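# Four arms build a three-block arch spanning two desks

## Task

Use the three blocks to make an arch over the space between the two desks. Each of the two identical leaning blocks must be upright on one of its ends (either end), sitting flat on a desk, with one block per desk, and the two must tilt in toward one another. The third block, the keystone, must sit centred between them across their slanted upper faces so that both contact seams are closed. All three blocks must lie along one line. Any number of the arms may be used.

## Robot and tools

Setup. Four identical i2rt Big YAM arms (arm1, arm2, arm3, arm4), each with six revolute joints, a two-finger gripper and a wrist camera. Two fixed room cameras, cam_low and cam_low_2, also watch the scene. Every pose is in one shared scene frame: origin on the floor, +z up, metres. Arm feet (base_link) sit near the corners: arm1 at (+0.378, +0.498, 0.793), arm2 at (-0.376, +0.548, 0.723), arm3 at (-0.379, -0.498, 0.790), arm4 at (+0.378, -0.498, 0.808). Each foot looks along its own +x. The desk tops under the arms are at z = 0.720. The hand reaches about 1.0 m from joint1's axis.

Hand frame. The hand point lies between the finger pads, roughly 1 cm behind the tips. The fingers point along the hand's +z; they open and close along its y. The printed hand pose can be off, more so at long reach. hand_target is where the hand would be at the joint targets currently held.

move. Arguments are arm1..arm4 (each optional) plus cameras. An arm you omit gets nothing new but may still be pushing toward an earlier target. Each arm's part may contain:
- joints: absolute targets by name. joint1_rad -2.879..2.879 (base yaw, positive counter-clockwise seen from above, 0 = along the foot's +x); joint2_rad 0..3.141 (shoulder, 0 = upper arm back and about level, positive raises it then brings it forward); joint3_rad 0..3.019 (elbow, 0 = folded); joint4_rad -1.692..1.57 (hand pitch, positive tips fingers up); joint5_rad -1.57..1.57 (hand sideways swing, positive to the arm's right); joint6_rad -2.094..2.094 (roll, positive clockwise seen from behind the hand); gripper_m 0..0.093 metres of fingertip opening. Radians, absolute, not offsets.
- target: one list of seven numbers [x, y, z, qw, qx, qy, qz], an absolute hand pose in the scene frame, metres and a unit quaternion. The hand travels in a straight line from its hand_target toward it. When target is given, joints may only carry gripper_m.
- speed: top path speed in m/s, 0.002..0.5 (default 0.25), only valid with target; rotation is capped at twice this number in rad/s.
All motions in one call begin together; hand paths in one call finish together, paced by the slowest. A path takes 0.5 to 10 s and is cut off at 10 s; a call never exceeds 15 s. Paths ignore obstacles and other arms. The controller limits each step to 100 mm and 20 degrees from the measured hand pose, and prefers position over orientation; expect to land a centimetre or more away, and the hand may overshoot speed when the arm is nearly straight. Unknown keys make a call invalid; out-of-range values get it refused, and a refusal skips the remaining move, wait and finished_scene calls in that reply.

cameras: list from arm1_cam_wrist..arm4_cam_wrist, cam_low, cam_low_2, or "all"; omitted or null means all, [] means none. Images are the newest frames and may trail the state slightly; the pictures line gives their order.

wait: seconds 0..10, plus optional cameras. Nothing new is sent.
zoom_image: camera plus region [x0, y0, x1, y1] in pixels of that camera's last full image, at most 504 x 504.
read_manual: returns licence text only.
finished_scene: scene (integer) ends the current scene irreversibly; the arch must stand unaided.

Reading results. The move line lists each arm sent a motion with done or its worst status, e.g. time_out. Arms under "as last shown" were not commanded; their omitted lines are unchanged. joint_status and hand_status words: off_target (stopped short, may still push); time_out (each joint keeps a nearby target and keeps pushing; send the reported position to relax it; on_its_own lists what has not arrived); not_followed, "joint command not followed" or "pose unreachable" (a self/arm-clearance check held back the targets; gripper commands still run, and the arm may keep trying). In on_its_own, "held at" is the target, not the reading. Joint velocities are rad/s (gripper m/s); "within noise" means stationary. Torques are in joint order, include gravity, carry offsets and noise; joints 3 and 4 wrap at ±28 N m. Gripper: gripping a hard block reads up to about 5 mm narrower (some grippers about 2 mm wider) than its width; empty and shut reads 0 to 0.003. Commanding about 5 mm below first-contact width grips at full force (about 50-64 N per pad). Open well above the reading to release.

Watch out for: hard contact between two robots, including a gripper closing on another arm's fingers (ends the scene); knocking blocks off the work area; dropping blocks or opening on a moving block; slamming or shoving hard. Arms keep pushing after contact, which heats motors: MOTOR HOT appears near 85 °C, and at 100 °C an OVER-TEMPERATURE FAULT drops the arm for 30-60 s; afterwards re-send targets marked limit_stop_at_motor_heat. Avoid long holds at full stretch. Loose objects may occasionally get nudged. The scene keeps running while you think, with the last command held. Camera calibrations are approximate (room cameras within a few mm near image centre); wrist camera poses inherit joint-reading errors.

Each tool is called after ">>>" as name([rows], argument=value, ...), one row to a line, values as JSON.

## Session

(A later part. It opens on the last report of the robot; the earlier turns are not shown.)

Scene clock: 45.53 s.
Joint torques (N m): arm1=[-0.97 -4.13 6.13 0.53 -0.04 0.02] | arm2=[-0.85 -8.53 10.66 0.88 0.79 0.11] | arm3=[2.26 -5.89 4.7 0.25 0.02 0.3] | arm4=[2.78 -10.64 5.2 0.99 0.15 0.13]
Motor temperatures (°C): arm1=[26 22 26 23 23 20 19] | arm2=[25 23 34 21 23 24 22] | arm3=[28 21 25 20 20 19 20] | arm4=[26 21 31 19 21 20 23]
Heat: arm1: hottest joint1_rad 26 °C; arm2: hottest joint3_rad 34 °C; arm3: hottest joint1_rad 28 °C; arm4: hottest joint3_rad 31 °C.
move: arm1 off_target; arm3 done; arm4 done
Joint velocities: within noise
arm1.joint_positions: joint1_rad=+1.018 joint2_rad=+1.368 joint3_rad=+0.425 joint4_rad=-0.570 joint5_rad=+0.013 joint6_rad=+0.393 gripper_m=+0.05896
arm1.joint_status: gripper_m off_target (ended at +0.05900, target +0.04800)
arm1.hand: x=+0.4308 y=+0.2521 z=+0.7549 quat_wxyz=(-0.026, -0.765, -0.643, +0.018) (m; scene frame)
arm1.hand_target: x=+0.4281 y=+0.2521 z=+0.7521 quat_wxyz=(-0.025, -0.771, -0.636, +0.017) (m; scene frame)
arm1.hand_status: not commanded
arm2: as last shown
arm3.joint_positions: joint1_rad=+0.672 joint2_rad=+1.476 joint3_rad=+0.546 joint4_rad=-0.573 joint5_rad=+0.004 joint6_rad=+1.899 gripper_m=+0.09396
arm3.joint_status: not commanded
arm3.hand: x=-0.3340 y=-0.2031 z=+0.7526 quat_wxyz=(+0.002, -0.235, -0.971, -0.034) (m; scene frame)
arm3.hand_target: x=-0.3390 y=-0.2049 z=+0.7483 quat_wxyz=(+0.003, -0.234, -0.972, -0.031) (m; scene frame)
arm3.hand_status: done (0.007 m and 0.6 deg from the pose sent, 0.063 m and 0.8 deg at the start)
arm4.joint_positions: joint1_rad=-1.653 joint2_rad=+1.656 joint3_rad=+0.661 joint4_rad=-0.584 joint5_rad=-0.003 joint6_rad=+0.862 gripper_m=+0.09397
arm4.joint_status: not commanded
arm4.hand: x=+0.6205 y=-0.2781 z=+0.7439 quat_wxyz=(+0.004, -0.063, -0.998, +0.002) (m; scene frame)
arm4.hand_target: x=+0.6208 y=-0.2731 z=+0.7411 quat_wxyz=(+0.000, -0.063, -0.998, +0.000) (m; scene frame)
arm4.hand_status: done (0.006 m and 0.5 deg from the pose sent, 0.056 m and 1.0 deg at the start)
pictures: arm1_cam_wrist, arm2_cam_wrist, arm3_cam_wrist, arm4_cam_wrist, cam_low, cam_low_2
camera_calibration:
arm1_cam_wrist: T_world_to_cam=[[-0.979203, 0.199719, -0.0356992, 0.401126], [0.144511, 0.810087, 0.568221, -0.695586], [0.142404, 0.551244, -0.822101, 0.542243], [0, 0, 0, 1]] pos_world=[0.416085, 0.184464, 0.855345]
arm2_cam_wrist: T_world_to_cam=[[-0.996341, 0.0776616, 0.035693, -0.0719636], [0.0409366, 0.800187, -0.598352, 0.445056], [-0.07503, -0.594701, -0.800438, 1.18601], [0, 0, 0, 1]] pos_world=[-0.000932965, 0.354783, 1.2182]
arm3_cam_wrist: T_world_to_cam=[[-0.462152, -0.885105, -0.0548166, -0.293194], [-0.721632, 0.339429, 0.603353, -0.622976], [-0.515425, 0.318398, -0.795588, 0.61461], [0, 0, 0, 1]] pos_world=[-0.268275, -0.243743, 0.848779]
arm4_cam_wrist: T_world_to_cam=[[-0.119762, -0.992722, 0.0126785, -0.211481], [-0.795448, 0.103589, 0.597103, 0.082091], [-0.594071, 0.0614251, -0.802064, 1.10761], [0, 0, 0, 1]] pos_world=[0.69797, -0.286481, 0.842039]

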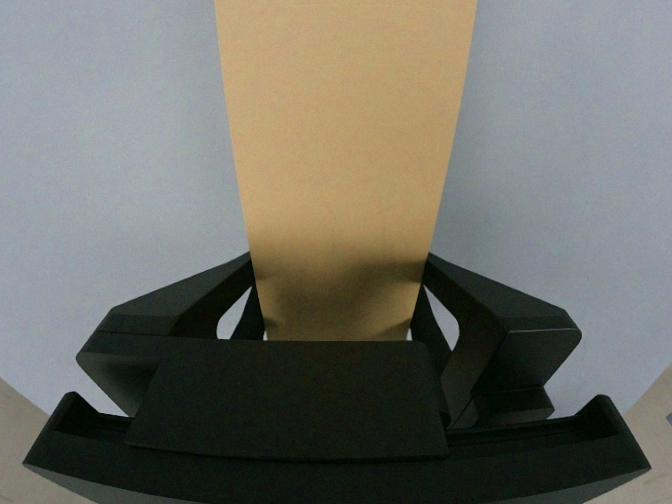

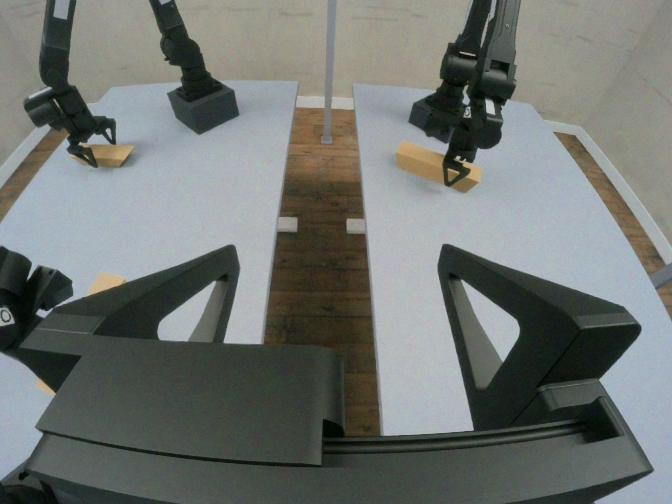

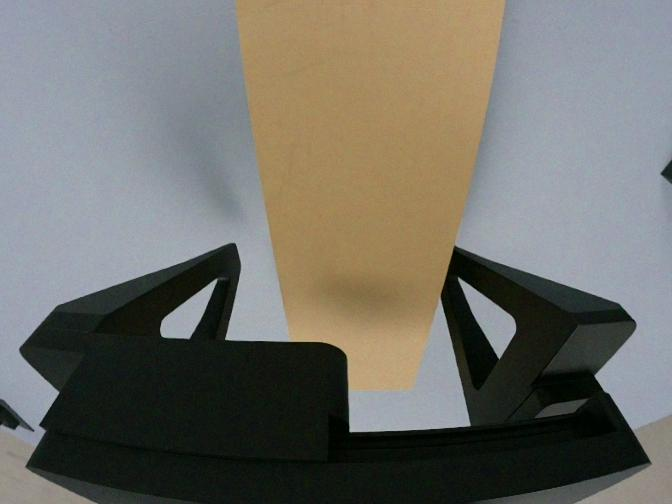

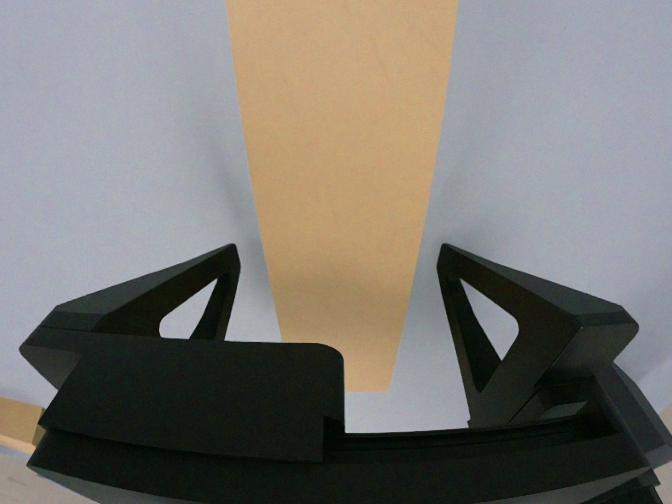

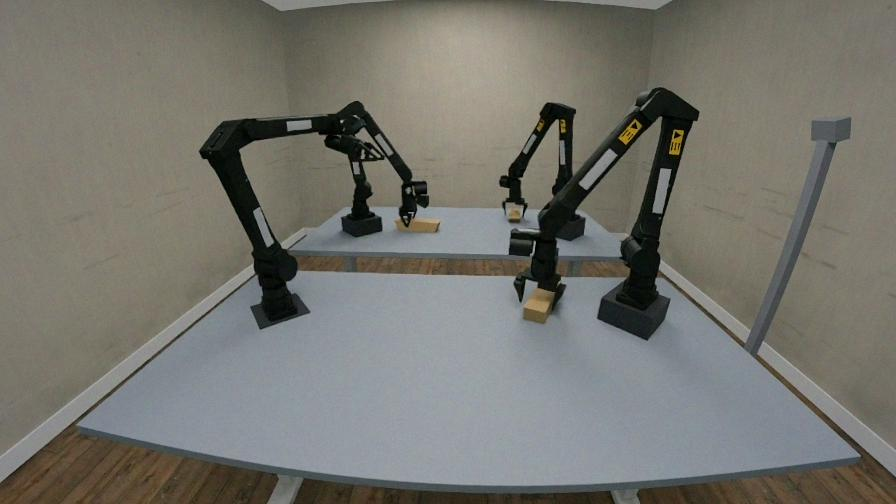

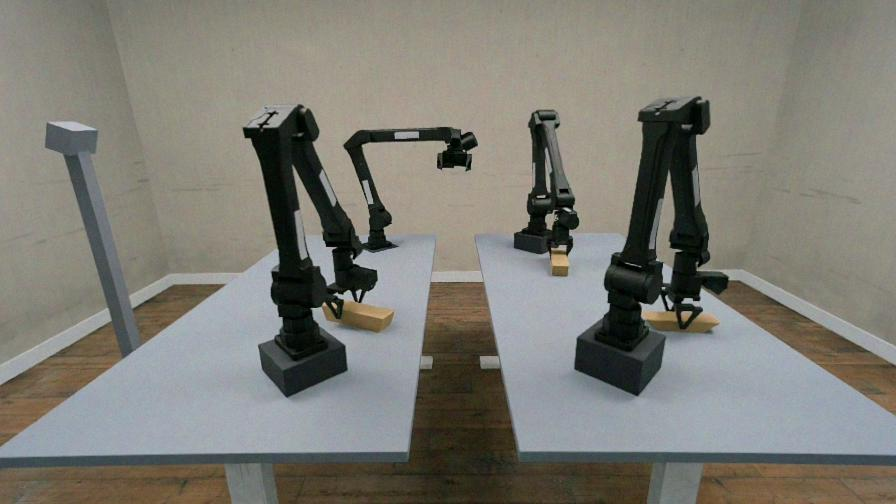

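>>> move(arm3={"joints": {"gripper_m": 0.048}}, arm4={"joints": {"gripper_m": 0.048}}, arm1={"target": [0.4281, 0.2521, 0.86, 0.0264, 0.7694, 0.6388, -0.0142], "speed": 0.12})

>>> zoom_image(camera="arm3_cam_wrist", region=[168, 100, 504, 504])

>>> zoom_image(camera="arm4_cam_wrist", region=[168, 100, 504, 504])

Scene clock: 49.73 s.
Joint torques (N m): arm1=[-1.14 -5.19 15.77 -0.42 -0.08 -0.08] | arm2=[-0.73 -8.41 10.54 0.84 0.77 0.1] | arm3=[2.26 -5.89 4.93 0.06 0.05 0.26] | arm4=[2.78 -10.64 5.19 1.01 0.1 0.12]
Motor temperatures (°C): arm1=[26 22 26 23 23 20 20] | arm2=[25 23 34 21 23 24 22] | arm3=[28 21 25 20 20 19 21] | arm4=[26 22 31 19 21 20 24]
Heat: arm1: hottest joint1_rad 26 °C; arm2: hottest joint3_rad 34 °C; arm3: hottest joint1_rad 28 °C; arm4: hottest joint3_rad 31 °C.
move: arm1 off_target; arm3 off_target; arm4 off_target
Joint velocities: within noise
arm1.joint_positions: joint1_rad=+1.018 joint2_rad=+1.099 joint3_rad=+0.491 joint4_rad=-1.002 joint5_rad=+0.001 joint6_rad=+0.387 gripper_m=+0.05896
arm1.joint_status: not commanded
arm1.hand: x=+0.4243 y=+0.2890 z=+0.8288 quat_wxyz=(+0.016, -0.763, -0.646, -0.010) (m; scene frame)
arm1.hand_target: x=+0.4288 y=+0.2543 z=+0.8596 quat_wxyz=(-0.028, -0.767, -0.641, +0.012) (m; scene frame)
arm1.hand_status: off_target (0.048 m and 5.7 deg from the pose sent, 0.105 m and 0.9 deg at the start)
arm2: as last shown
arm3.joint_positions: joint1_rad=+0.672 joint2_rad=+1.477 joint3_rad=+0.543 joint4_rad=-0.573 joint5_rad=+0.004 joint6_rad=+1.902 gripper_m=+0.06083
arm3.joint_status: gripper_m off_target (ended at +0.06086, target +0.04800)
arm3.hand: x=-0.3343 y=-0.2049 z=+0.7517 quat_wxyz=(+0.002, -0.236, -0.971, -0.032) (m; scene frame)
arm3.hand_target: x=-0.3389 y=-0.2050 z=+0.7482 quat_wxyz=(+0.002, -0.235, -0.972, -0.030) (m; scene frame)
arm3.hand_status: not commanded
arm4.joint_positions: joint1_rad=-1.653 joint2_rad=+1.656 joint3_rad=+0.661 joint4_rad=-0.584 joint5_rad=-0.001 joint6_rad=+0.865 gripper_m=+0.05857
arm4.joint_status: gripper_m off_target (ended at +0.05861, target +0.04800)
arm4.hand: x=+0.6207 y=-0.2783 z=+0.7439 quat_wxyz=(+0.003, -0.065, -0.998, +0.003) (m; scene frame)
arm4.hand_target: x=+0.6208 y=-0.2732 z=+0.7411 quat_wxyz=(+0.000, -0.065, -0.998, +0.000) (m; scene frame)
arm4.hand_status: not commanded
pictures: arm1_cam_wrist, arm2_cam_wrist, arm3_cam_wrist, arm4_cam_wrist, cam_low, cam_low_2
camera_calibration:
arm1_cam_wrist: T_world_to_cam=[[-0.980747, 0.195179, -0.00634799, 0.367678], [0.145223, 0.750688, 0.644498, -0.8129], [0.130558, 0.631167, -0.76458, 0.517699], [0, 0, 0, 1]] pos_world=[0.411062, 0.211716, 0.922068]
arm2_cam_wrist: T_world_to_cam=[[-0.996341, 0.0776616, 0.035693, -0.0719636], [0.0409366, 0.800187, -0.598352, 0.445056], [-0.07503, -0.594701, -0.800438, 1.18601], [0, 0, 0, 1]] pos_world=[-0.000932965, 0.354783, 1.2182]
arm3_cam_wrist: T_world_to_cam=[[-0.464946, -0.88386, -0.0511613, -0.298334], [-0.72012, 0.343931, 0.602609, -0.620025], [-0.515026, 0.317023, -0.796395, 0.614781], [0, 0, 0, 1]] pos_world=[-0.268573, -0.245339, 0.847978]
arm4_cam_wrist: T_world_to_cam=[[-0.12275, -0.992343, 0.0137273, -0.21057], [-0.795727, 0.106677, 0.596187, 0.0839264], [-0.593086, 0.0622589, -0.802728, 1.10783], [0, 0, 0, 1]] pos_world=[0.697972, -0.286883, 0.842139]

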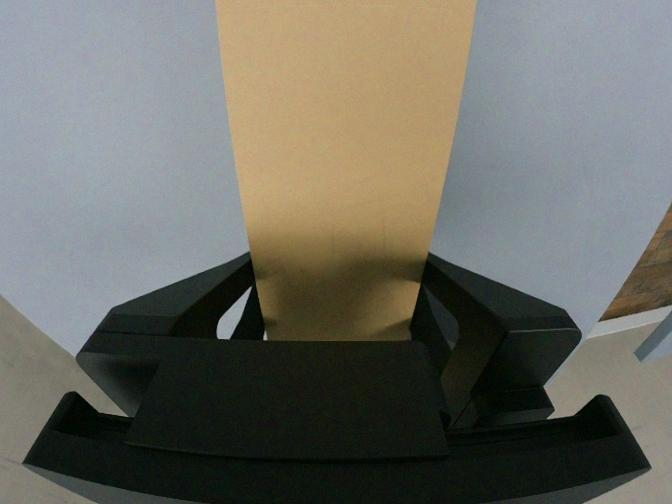

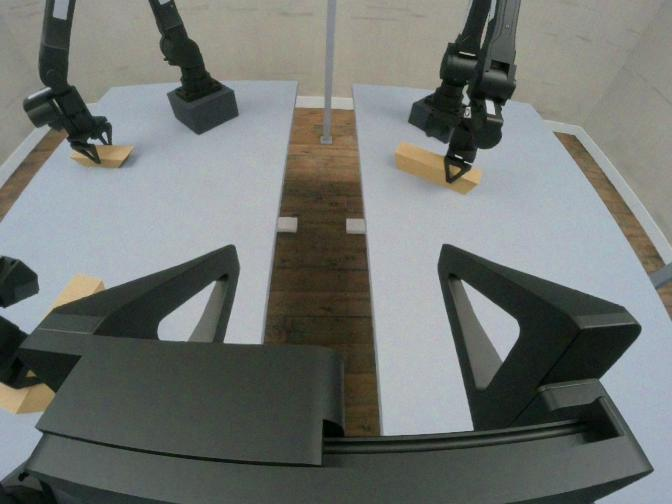

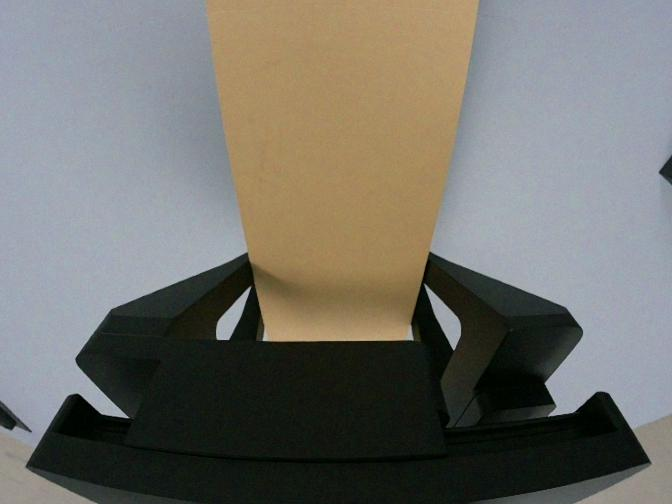

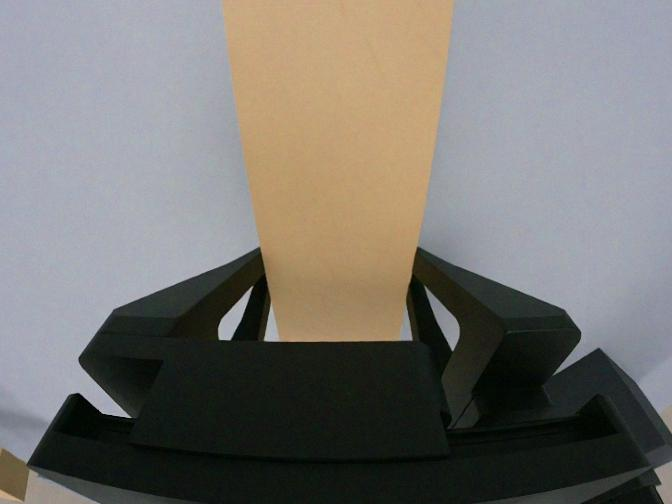

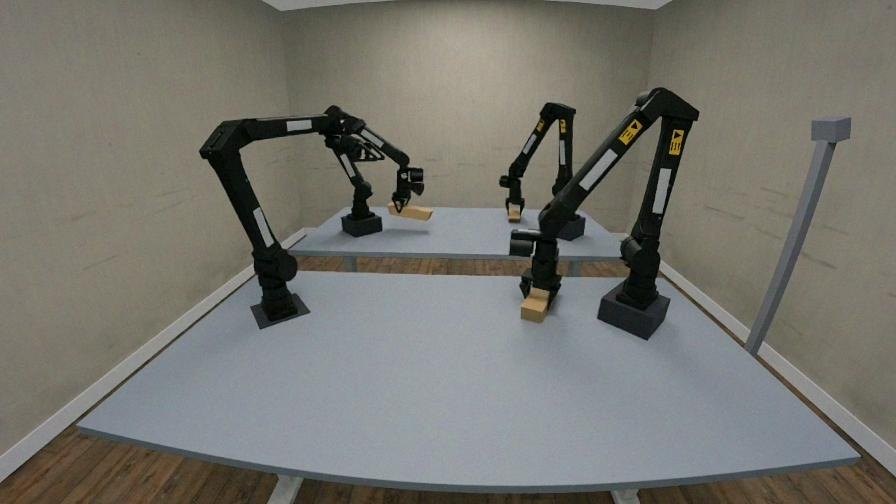

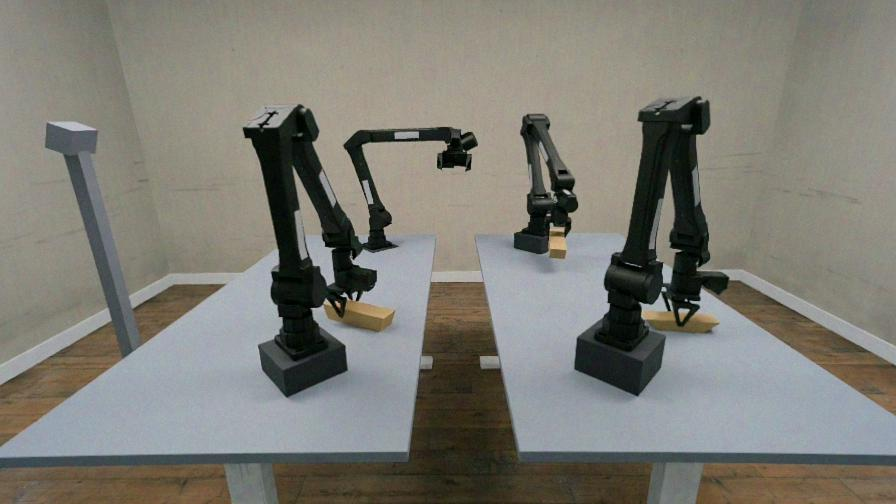

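Scaled by 1.248 from the camera's 672x504 image, which has a finer 960x720 frame.

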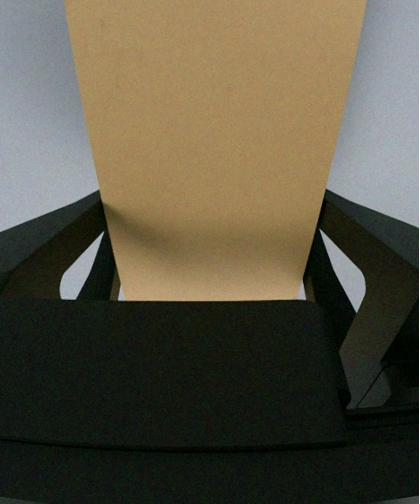

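Scaled by 1.248 from the camera's 672x504 image, which has a finer 960x720 frame.

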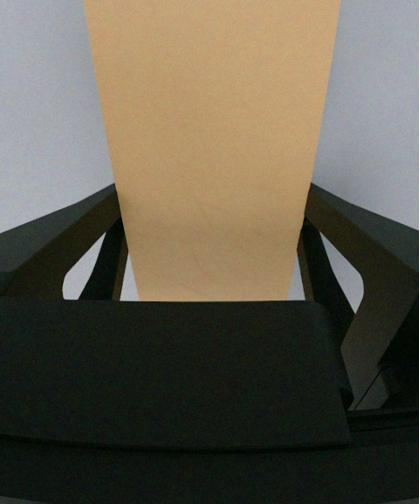

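>>> move(arm1={"target": [0.17, -0.02, 0.95, 0.0371, 0.8142, -0.0333, -0.5808], "speed": 0.3}, arm3={"target": [-0.339, -0.205, 0.87, -0.0026, 0.2317, 0.9728, 0.03], "speed": 0.12}, arm4={"target": [0.621, -0.273, 0.96, 0, 0.0637, 0.998, 0], "speed": 0.2}, cameras=["cam_low", "cam_low_2", "arm2_cam_wrist"])

Scene clock: 59.47 s.
Joint torques (N m): arm1=[-1.03 -13.04 16.01 -0.06 1.55 0.06] | arm2=[-0.91 -8.53 10.63 0.88 0.75 0.09] | arm3=[1.79 -6.65 12.26 -0.75 0.1 0.19] | arm4=[2.84 -10.81 12.31 -0.36 0.06 0.11]
Motor temperatures (°C): arm1=[26 22 28 23 23 20 20] | arm2=[25 23 35 21 23 24 22] | arm3=[28 21 26 20 20 19 21] | arm4=[26 22 31 19 21 20 24]
Heat: arm1: hottest joint3_rad 28 °C; arm2: hottest joint3_rad 35 °C; arm3: hottest joint1_rad 28 °C; arm4: hottest joint3_rad 31 °C.
move: arm1 off_target; arm3 off_target; arm4 off_target
Joint velocities: within noise
arm1.joint_positions: joint1_rad=+0.725 joint2_rad=+1.796 joint3_rad=+1.141 joint4_rad=-0.697 joint5_rad=+1.199 joint6_rad=+1.338 gripper_m=+0.05891
arm1.joint_status: not commanded
arm1.hand: x=+0.1810 y=+0.0057 z=+0.9122 quat_wxyz=(-0.005, -0.824, -0.004, +0.566) (m; scene frame)
arm1.hand_target: x=+0.1710 y=-0.0173 z=+0.9497 quat_wxyz=(-0.037, -0.814, +0.032, +0.579) (m; scene frame)
arm1.hand_status: off_target (0.047 m and 6.0 deg from the pose sent, 0.418 m and 107.3 deg at the start)
arm2: as last shown
arm3.joint_positions: joint1_rad=+0.672 joint2_rad=+1.213 joint3_rad=+0.624 joint4_rad=-0.996 joint5_rad=+0.001 joint6_rad=+1.896 gripper_m=+0.06083
arm3.joint_status: not commanded
arm3.hand: x=-0.3391 y=-0.2344 z=+0.8411 quat_wxyz=(-0.001, -0.233, -0.972, +0.008) (m; scene frame)
arm3.hand_target: x=-0.3390 y=-0.2054 z=+0.8699 quat_wxyz=(+0.003, -0.228, -0.973, -0.033) (m; scene frame)
arm3.hand_status: off_target (0.041 m and 4.3 deg from the pose sent, 0.118 m and 0.6 deg at the start)
arm4.joint_positions: joint1_rad=-1.653 joint2_rad=+1.268 joint3_rad=+0.885 joint4_rad=-1.255 joint5_rad=-0.001 joint6_rad=+0.863 gripper_m=+0.05857
arm4.joint_status: not commanded
arm4.hand: x=+0.6087 y=-0.2891 z=+0.9323 quat_wxyz=(+0.024, -0.064, -0.997, +0.024) (m; scene frame)
arm4.hand_target: x=+0.6200 y=-0.2740 z=+0.9599 quat_wxyz=(+0.000, -0.063, -0.998, +0.000) (m; scene frame)
arm4.hand_status: off_target (0.034 m and 3.9 deg from the pose sent, 0.216 m and 0.5 deg at the start)
pictures: arm2_cam_wrist, cam_low, cam_low_2
camera_calibration:
arm2_cam_wrist: T_world_to_cam=[[-0.996341, 0.0776616, 0.035693, -0.0719636], [0.0409366, 0.800187, -0.598352, 0.445056], [-0.07503, -0.594701, -0.800438, 1.18601], [0, 0, 0, 1]] pos_world=[-0.000932965, 0.354783, 1.2182]

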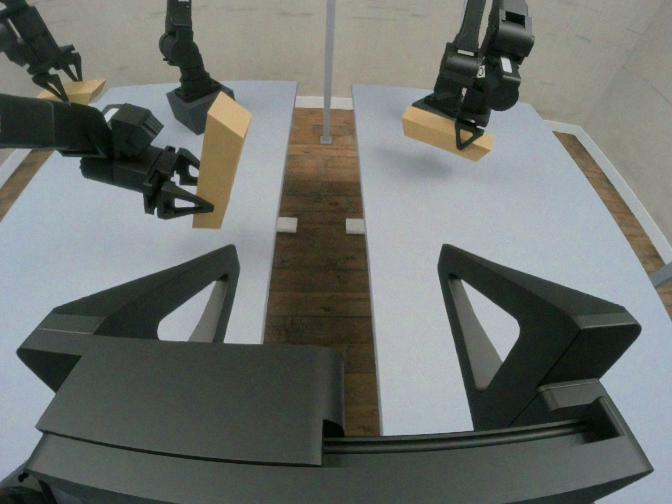

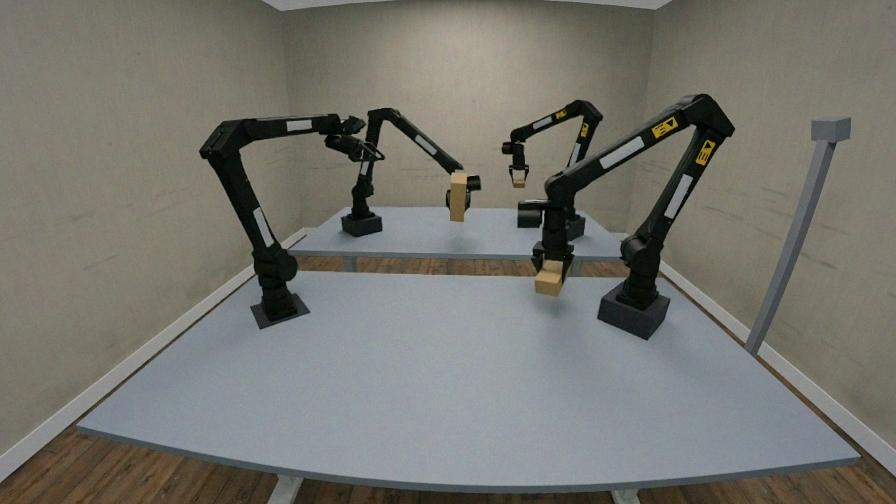

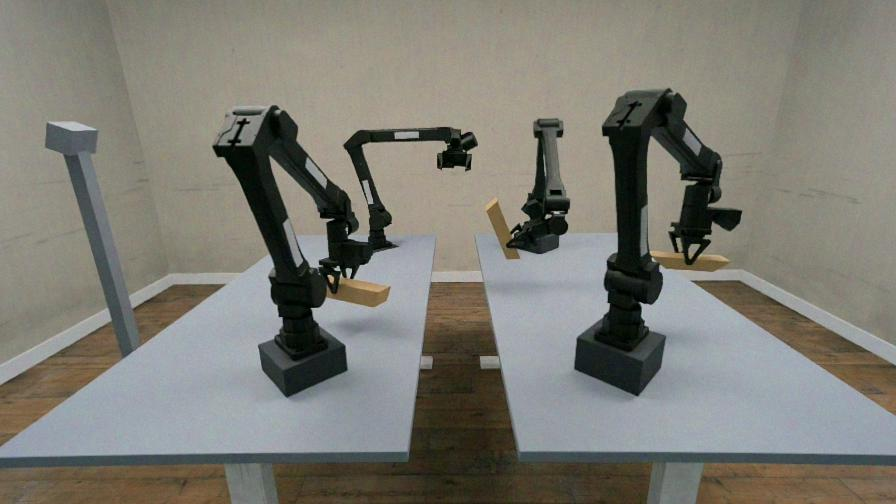

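>>> move(arm1={"target": [0.15, -0.03, 0.835, 0.0371, 0.8142, -0.0333, -0.5808], "speed": 0.1}, arm3={"target": [-0.17, 0.005, 0.95, 0.5785, 0.0281, 0.8158, 0.0297], "speed": 0.3}, cameras=["cam_low", "cam_low_2", "arm2_cam_wrist"])

>>> zoom_image(camera="cam_low_2", region=[390, 190, 550, 300])

>>> zoom_image(camera="cam_low", region=[420, 160, 510, 300])

Scene clock: 65.13 s.
Joint torques (N m): arm1=[-0.97 -14.39 9.7 1.01 1.12 -0.16] | arm2=[-0.67 -8.12 10.66 0.96 0.75 0.11] | arm3=[-0.62 -15.62 10.11 0.43 1.48 0.06] | arm4=[2.73 -10.81 12.3 -0.34 0.06 0.1]
Motor temperatures (°C): arm1=[26 22 29 23 24 20 20] | arm2=[25 23 35 21 23 24 22] | arm3=[28 21 28 20 21 19 22] | arm4=[26 22 32 19 21 20 25]
Heat: arm1: hottest joint3_rad 29 °C; arm2: hottest joint3_rad 35 °C; arm3: hottest joint1_rad 28 °C; arm4: hottest joint3_rad 32 °C.
move: arm1 off_target; arm3 off_target
Joint velocities: within noise
arm1.joint_positions: joint1_rad=+0.688 joint2_rad=+2.015 joint3_rad=+1.141 joint4_rad=-0.355 joint5_rad=+1.201 joint6_rad=+1.261 gripper_m=+0.05890
arm1.joint_status: not commanded
arm1.hand: x=+0.1599 y=-0.0184 z=+0.8153 quat_wxyz=(-0.023, -0.820, +0.015, +0.572) (m; scene frame)
arm1.hand_target: x=+0.1501 y=-0.0293 z=+0.8353 quat_wxyz=(-0.039, -0.813, +0.036, +0.580) (m; scene frame)
arm1.hand_status: off_target (0.025 m and 3.0 deg from the pose sent, 0.091 m and 6.0 deg at the start)
arm2, arm4: as last shown
arm3.joint_positions: joint1_rad=+0.742 joint2_rad=+1.775 joint3_rad=+1.151 joint4_rad=-0.742 joint5_rad=+1.199 joint6_rad=+1.360 gripper_m=+0.06085
arm3.joint_status: not commanded
arm3.hand: x=-0.1803 y=-0.0088 z=+0.9209 quat_wxyz=(-0.567, -0.002, -0.824, -0.004) (m; scene frame)
arm3.hand_target: x=-0.1702 y=+0.0027 z=+0.9493 quat_wxyz=(-0.577, -0.027, -0.816, -0.025) (m; scene frame)
arm3.hand_status: off_target (0.034 m and 4.5 deg from the pose sent, 0.313 m and 73.9 deg at the start)
arm4.hand_target: x=+0.6201 y=-0.2739 z=+0.9599 quat_wxyz=(+0.000, -0.063, -0.998, -0.001) (m; scene frame)
pictures: arm2_cam_wrist, cam_low, cam_low_2
camera_calibration:
arm2_cam_wrist: T_world_to_cam=[[-0.996341, 0.0776616, 0.035693, -0.0719636], [0.0409366, 0.800187, -0.598352, 0.445056], [-0.07503, -0.594701, -0.800438, 1.18601], [0, 0, 0, 1]] pos_world=[-0.000932965, 0.354783, 1.2182]

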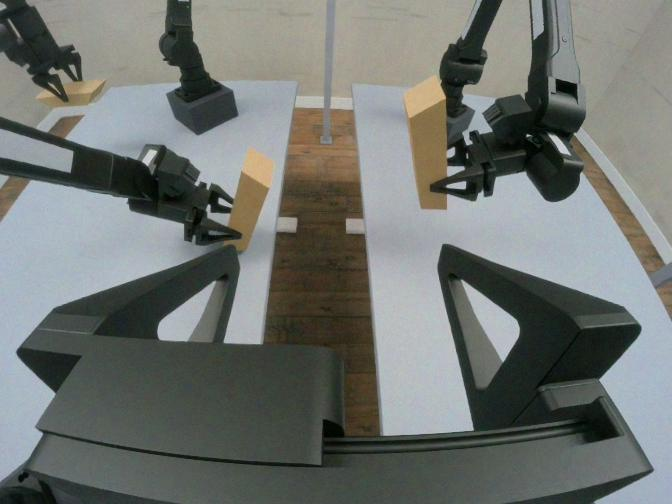

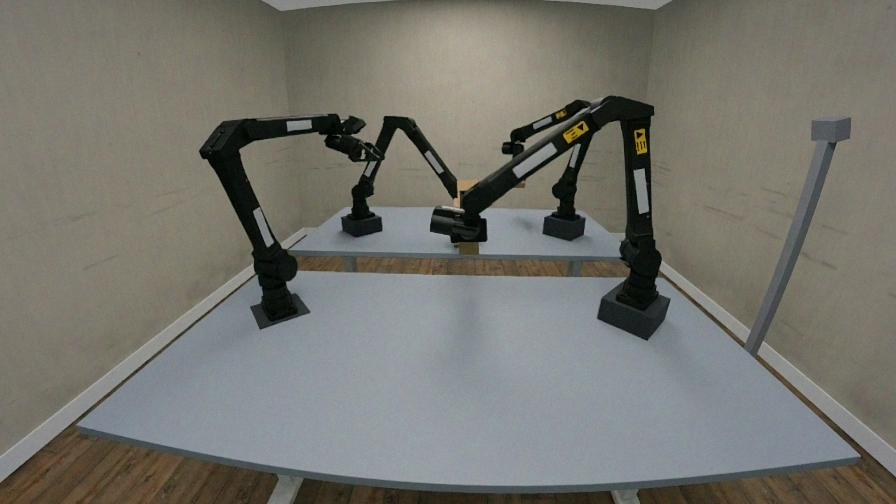

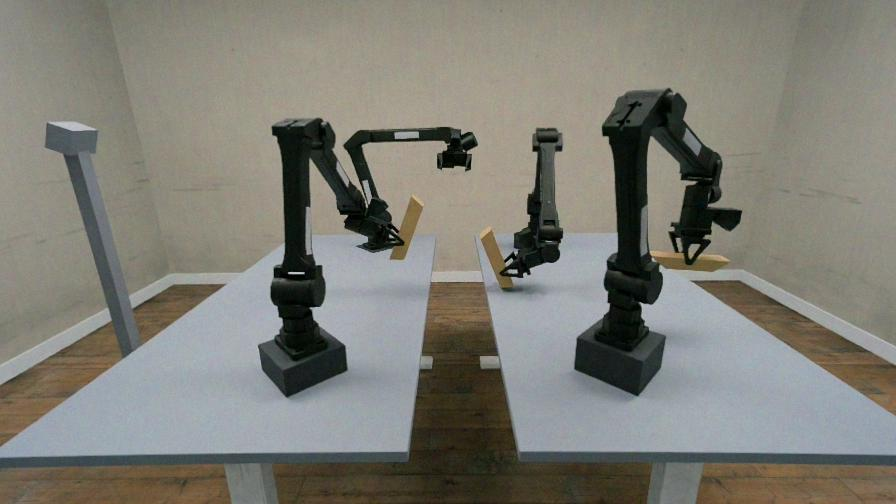

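Scaled by 3.150 from the camera's 896x504 image, which has a finer 1280x720 frame.

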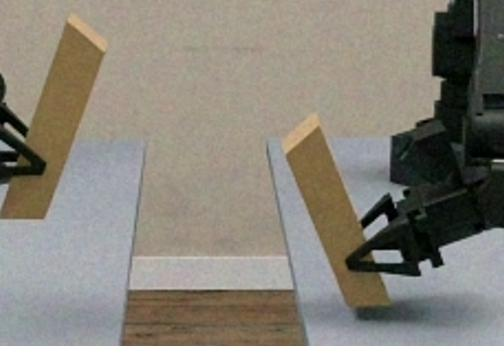

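Scaled by 3.600 from the camera's 896x504 image, which has a finer 1280x720 frame.

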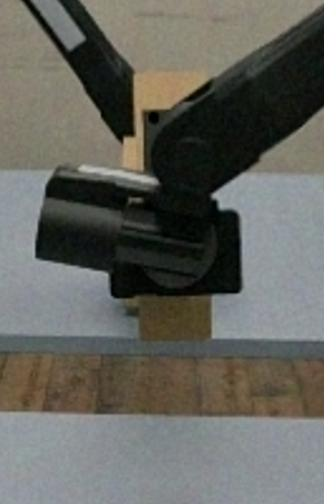

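>>> move(arm1={"target": [0.1237, -0.0315, 0.823, 0.0371, 0.8142, -0.0333, -0.5808], "speed": 0.05}, arm3={"target": [-0.143, 0.005, 0.815, 0.5785, 0.0281, 0.8158, 0.0297], "speed": 0.1}, cameras=["cam_low", "cam_low_2", "arm2_cam_wrist"])

>>> zoom_image(camera="cam_low_2", region=[390, 210, 530, 305])

>>> zoom_image(camera="arm2_cam_wrist", region=[150, 70, 510, 270])

>>> zoom_image(camera="cam_low", region=[430, 170, 500, 300])

Scene clock: 69.77 s.
Joint torques (N m): arm1=[-1.03 -14.68 8.77 1.22 0.87 -0.17] | arm2=[-0.44 -8.23 10.59 0.87 0.76 0.11] | arm3=[0.03 -16.73 5.64 0.9 1.02 0.06] | arm4=[2.73 -10.93 12.31 -0.35 0.07 0.11]
Motor temperatures (°C): arm1=[26 22 29 23 24 20 21] | arm2=[25 23 35 21 23 24 22] | arm3=[28 22 28 20 21 19 22] | arm4=[26 22 33 19 21 20 25]
Heat: arm1: hottest joint3_rad 29 °C; arm2: hottest joint3_rad 35 °C; arm3: hottest joint1_rad 28 °C; arm4: hottest joint3_rad 33 °C.
move: arm1 off_target; arm3 off_target
Joint velocities: within noise
arm1.joint_positions: joint1_rad=+0.638 joint2_rad=+2.041 joint3_rad=+1.141 joint4_rad=-0.206 joint5_rad=+1.184 joint6_rad=+1.134 gripper_m=+0.05890
arm1.joint_status: not commanded
arm1.hand: x=+0.1330 y=-0.0240 z=+0.8075 quat_wxyz=(-0.025, -0.819, +0.016, +0.573) (m; scene frame)
arm1.hand_target: x=+0.1239 y=-0.0312 z=+0.8232 quat_wxyz=(-0.037, -0.813, +0.034, +0.580) (m; scene frame)
arm1.hand_status: off_target (0.020 m and 2.6 deg from the pose sent, 0.039 m and 3.0 deg at the start)
arm2, arm4: as last shown
arm3.joint_positions: joint1_rad=+0.687 joint2_rad=+2.008 joint3_rad=+1.085 joint4_rad=-0.255 joint5_rad=+1.191 joint6_rad=+1.218 gripper_m=+0.06085
arm3.joint_status: not commanded
arm3.hand: x=-0.1510 y=+0.0032 z=+0.8030 quat_wxyz=(-0.572, -0.019, -0.819, -0.025) (m; scene frame)
arm3.hand_target: x=-0.1430 y=+0.0049 z=+0.8149 quat_wxyz=(-0.578, -0.031, -0.815, -0.031) (m; scene frame)
arm3.hand_status: off_target (0.015 m and 1.4 deg from the pose sent, 0.113 m and 4.5 deg at the start)
pictures: arm2_cam_wrist, cam_low, cam_low_2
camera_calibration:
arm2_cam_wrist: T_world_to_cam=[[-0.996341, 0.0776616, 0.035693, -0.0719636], [0.0409366, 0.800187, -0.598352, 0.445056], [-0.07503, -0.594701, -0.800438, 1.18601], [0, 0, 0, 1]] pos_world=[-0.000932965, 0.354783, 1.2182]

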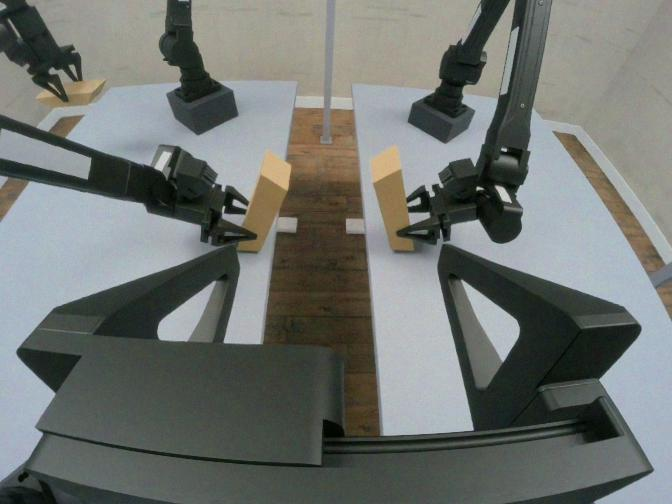

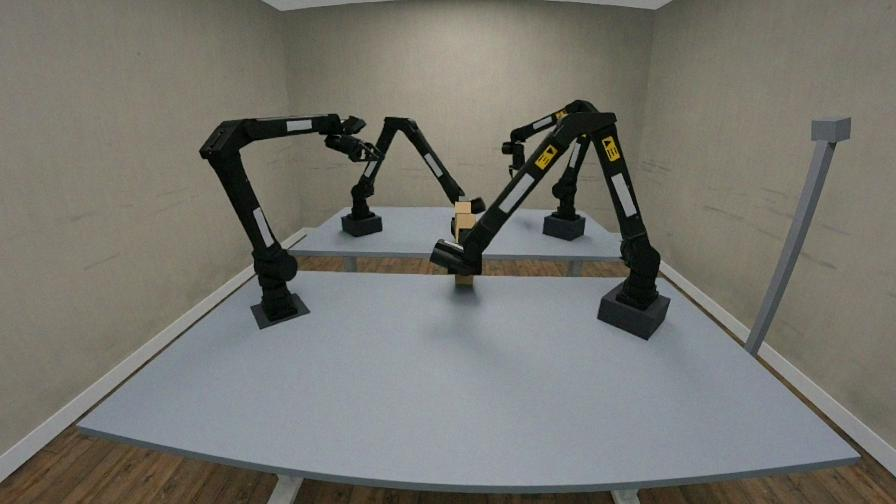

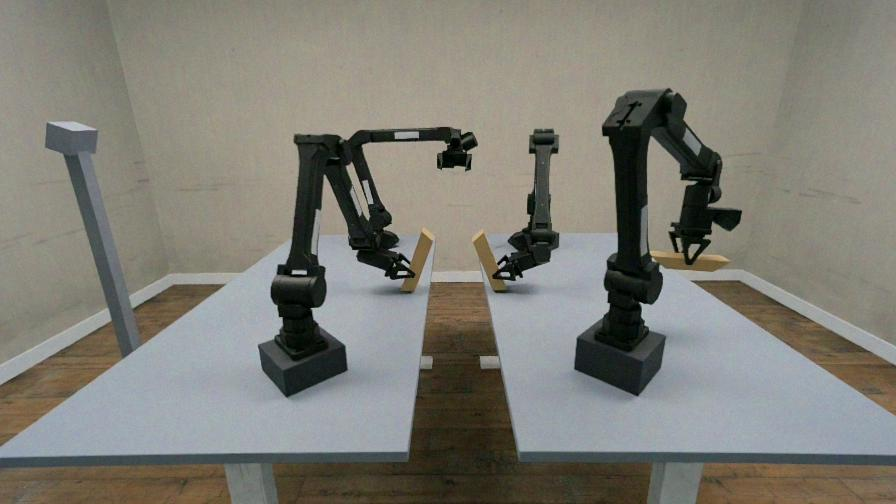

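Scaled by 3.600 from the camera's 896x504 image, which has a finer 1280x720 frame.

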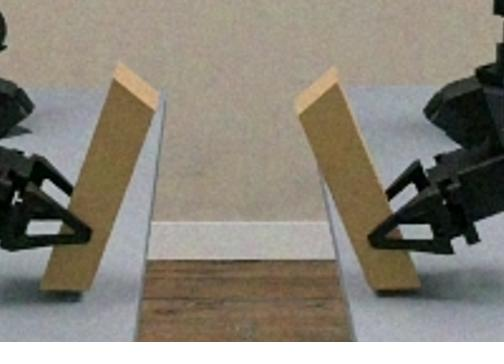

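Scaled by 1.400 from the camera's 672x504 image, which has a finer 960x720 frame.

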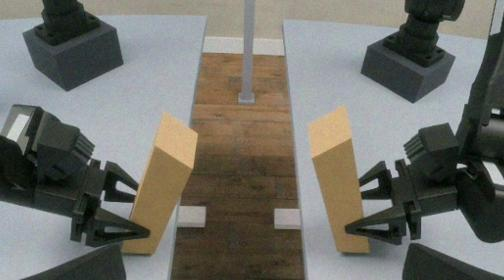

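Scaled by 3.877 from the camera's 896x504 image, which has a finer 1280x720 frame.

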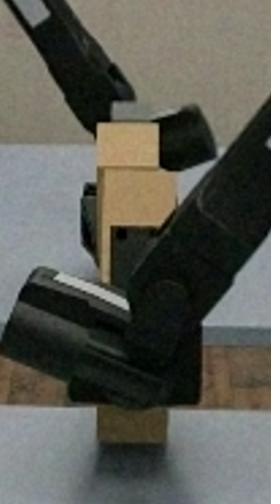

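>>> move(arm1={"target": [0.1237, -0.0325, 0.804, 0.0371, 0.8142, -0.0333, -0.5808], "speed": 0.03}, arm3={"target": [-0.1207, 0.013, 0.813, 0.5785, 0.0281, 0.8158, 0.0297], "speed": 0.05}, cameras=["cam_low", "cam_low_2", "arm2_cam_wrist"])

>>> zoom_image(camera="cam_low_2", region=[390, 210, 530, 305])

>>> zoom_image(camera="arm2_cam_wrist", region=[150, 70, 510, 270])

>>> zoom_image(camera="cam_low", region=[430, 170, 500, 300])

Scene clock: 76.37 s.
Joint torques (N m): arm1=[-0.97 -13.51 8.85 1.39 0.8 -0.04] | arm2=[-0.85 -8.35 10.66 0.95 0.75 0.11] | arm3=[-0.5 -16.21 7.04 1.1 0.95 0.04] | arm4=[2.73 -10.81 12.31 -0.34 0.06 0.1]
Motor temperatures (°C): arm1=[26 23 28 23 24 20 21] | arm2=[25 24 36 21 23 24 22] | arm3=[28 23 28 20 21 19 22] | arm4=[26 22 34 19 21 20 25]
Heat: arm1: hottest joint3_rad 28 °C; arm2: hottest joint3_rad 36 °C; arm3: hottest joint1_rad 28 °C; arm4: hottest joint3_rad 34 °C.
move: arm1 off_target; arm3 off_target
Joint velocities: within noise
arm1.joint_positions: joint1_rad=+0.638 joint2_rad=+2.064 joint3_rad=+1.141 joint4_rad=-0.172 joint5_rad=+1.185 joint6_rad=+1.115 gripper_m=+0.05890
arm1.joint_status: not commanded
arm1.hand: x=+0.1327 y=-0.0252 z=+0.7975 quat_wxyz=(-0.023, -0.818, +0.012, +0.574) (m; scene frame)
arm1.hand_target: x=+0.1238 y=-0.0322 z=+0.8041 quat_wxyz=(-0.035, -0.813, +0.031, +0.580) (m; scene frame)
arm1.hand_status: off_target (0.013 m and 3.0 deg from the pose sent, 0.013 m and 2.6 deg at the start)
arm2, arm4: as last shown
arm3.joint_positions: joint1_rad=+0.644 joint2_rad=+2.021 joint3_rad=+1.085 joint4_rad=-0.167 joint5_rad=+1.173 joint6_rad=+1.115 gripper_m=+0.06085
arm3.joint_status: not commanded
arm3.hand: x=-0.1291 y=+0.0040 z=+0.7991 quat_wxyz=(-0.571, -0.013, -0.820, -0.017) (m; scene frame)
arm3.hand_target: x=-0.1208 y=+0.0126 z=+0.8132 quat_wxyz=(-0.578, -0.028, -0.815, -0.030) (m; scene frame)
arm3.hand_status: off_target (0.019 m and 2.4 deg from the pose sent, 0.033 m and 1.4 deg at the start)
pictures: arm2_cam_wrist, cam_low, cam_low_2
camera_calibration:
arm2_cam_wrist: T_world_to_cam=[[-0.996341, 0.0776616, 0.035693, -0.0719636], [0.0409366, 0.800187, -0.598352, 0.445056], [-0.07503, -0.594701, -0.800438, 1.18601], [0, 0, 0, 1]] pos_world=[-0.000932965, 0.354783, 1.2182]

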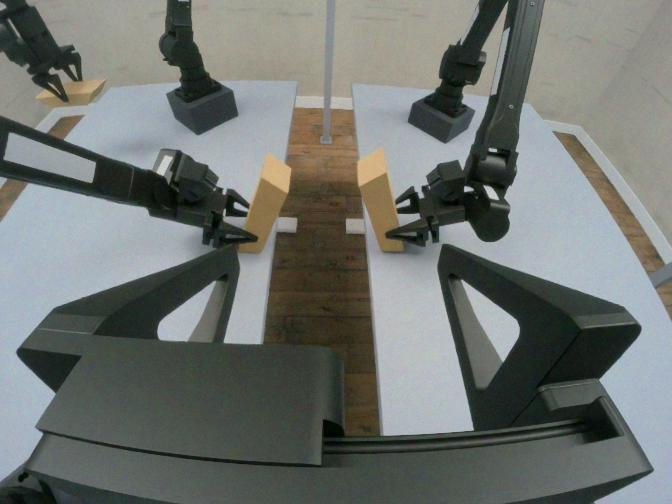

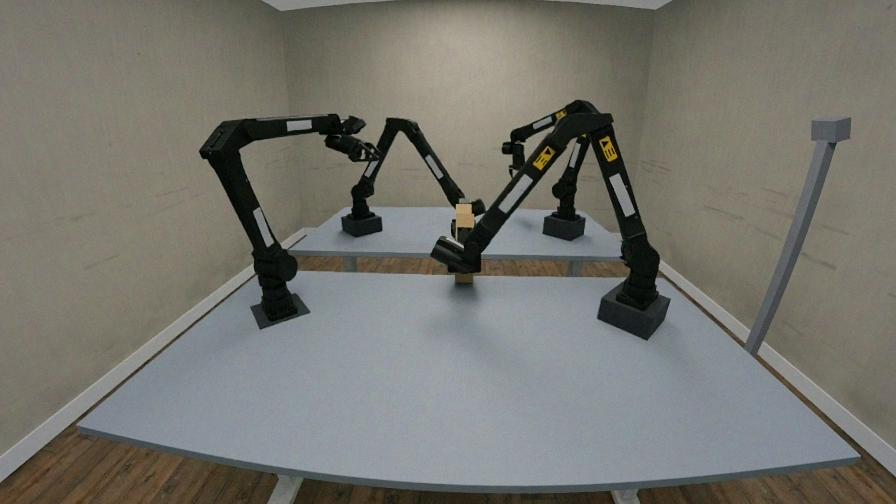

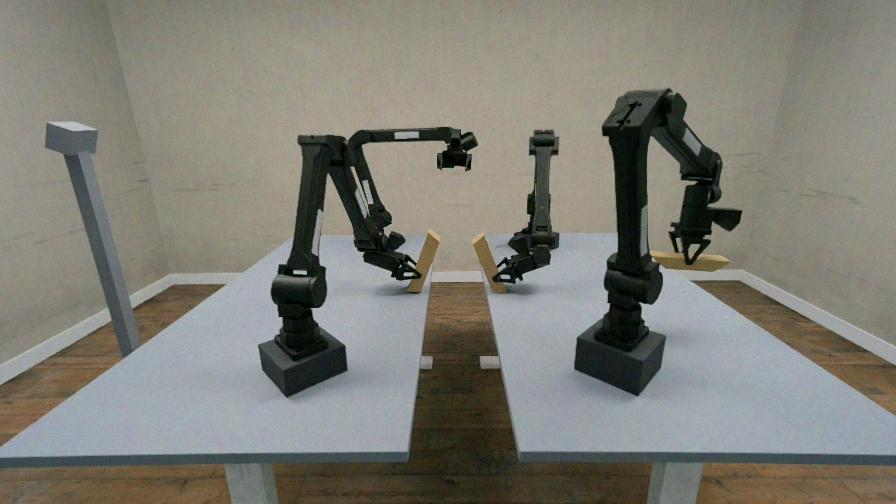

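Scaled by 3.600 from the camera's 896x504 image, which has a finer 1280x720 frame.

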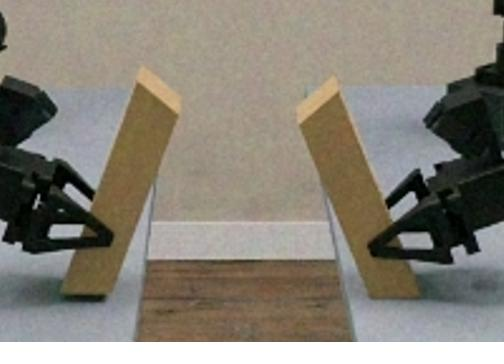

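Scaled by 1.400 from the camera's 672x504 image, which has a finer 960x720 frame.

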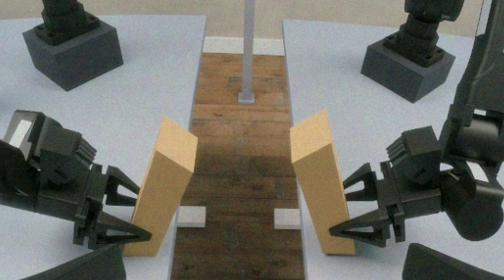

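Scaled by 3.877 from the camera's 896x504 image, which has a finer 1280x720 frame.

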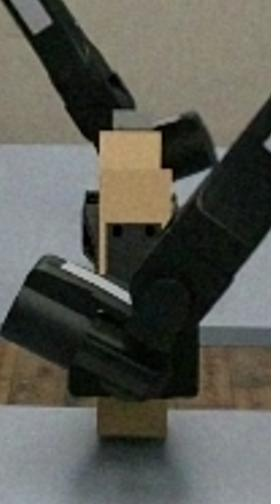

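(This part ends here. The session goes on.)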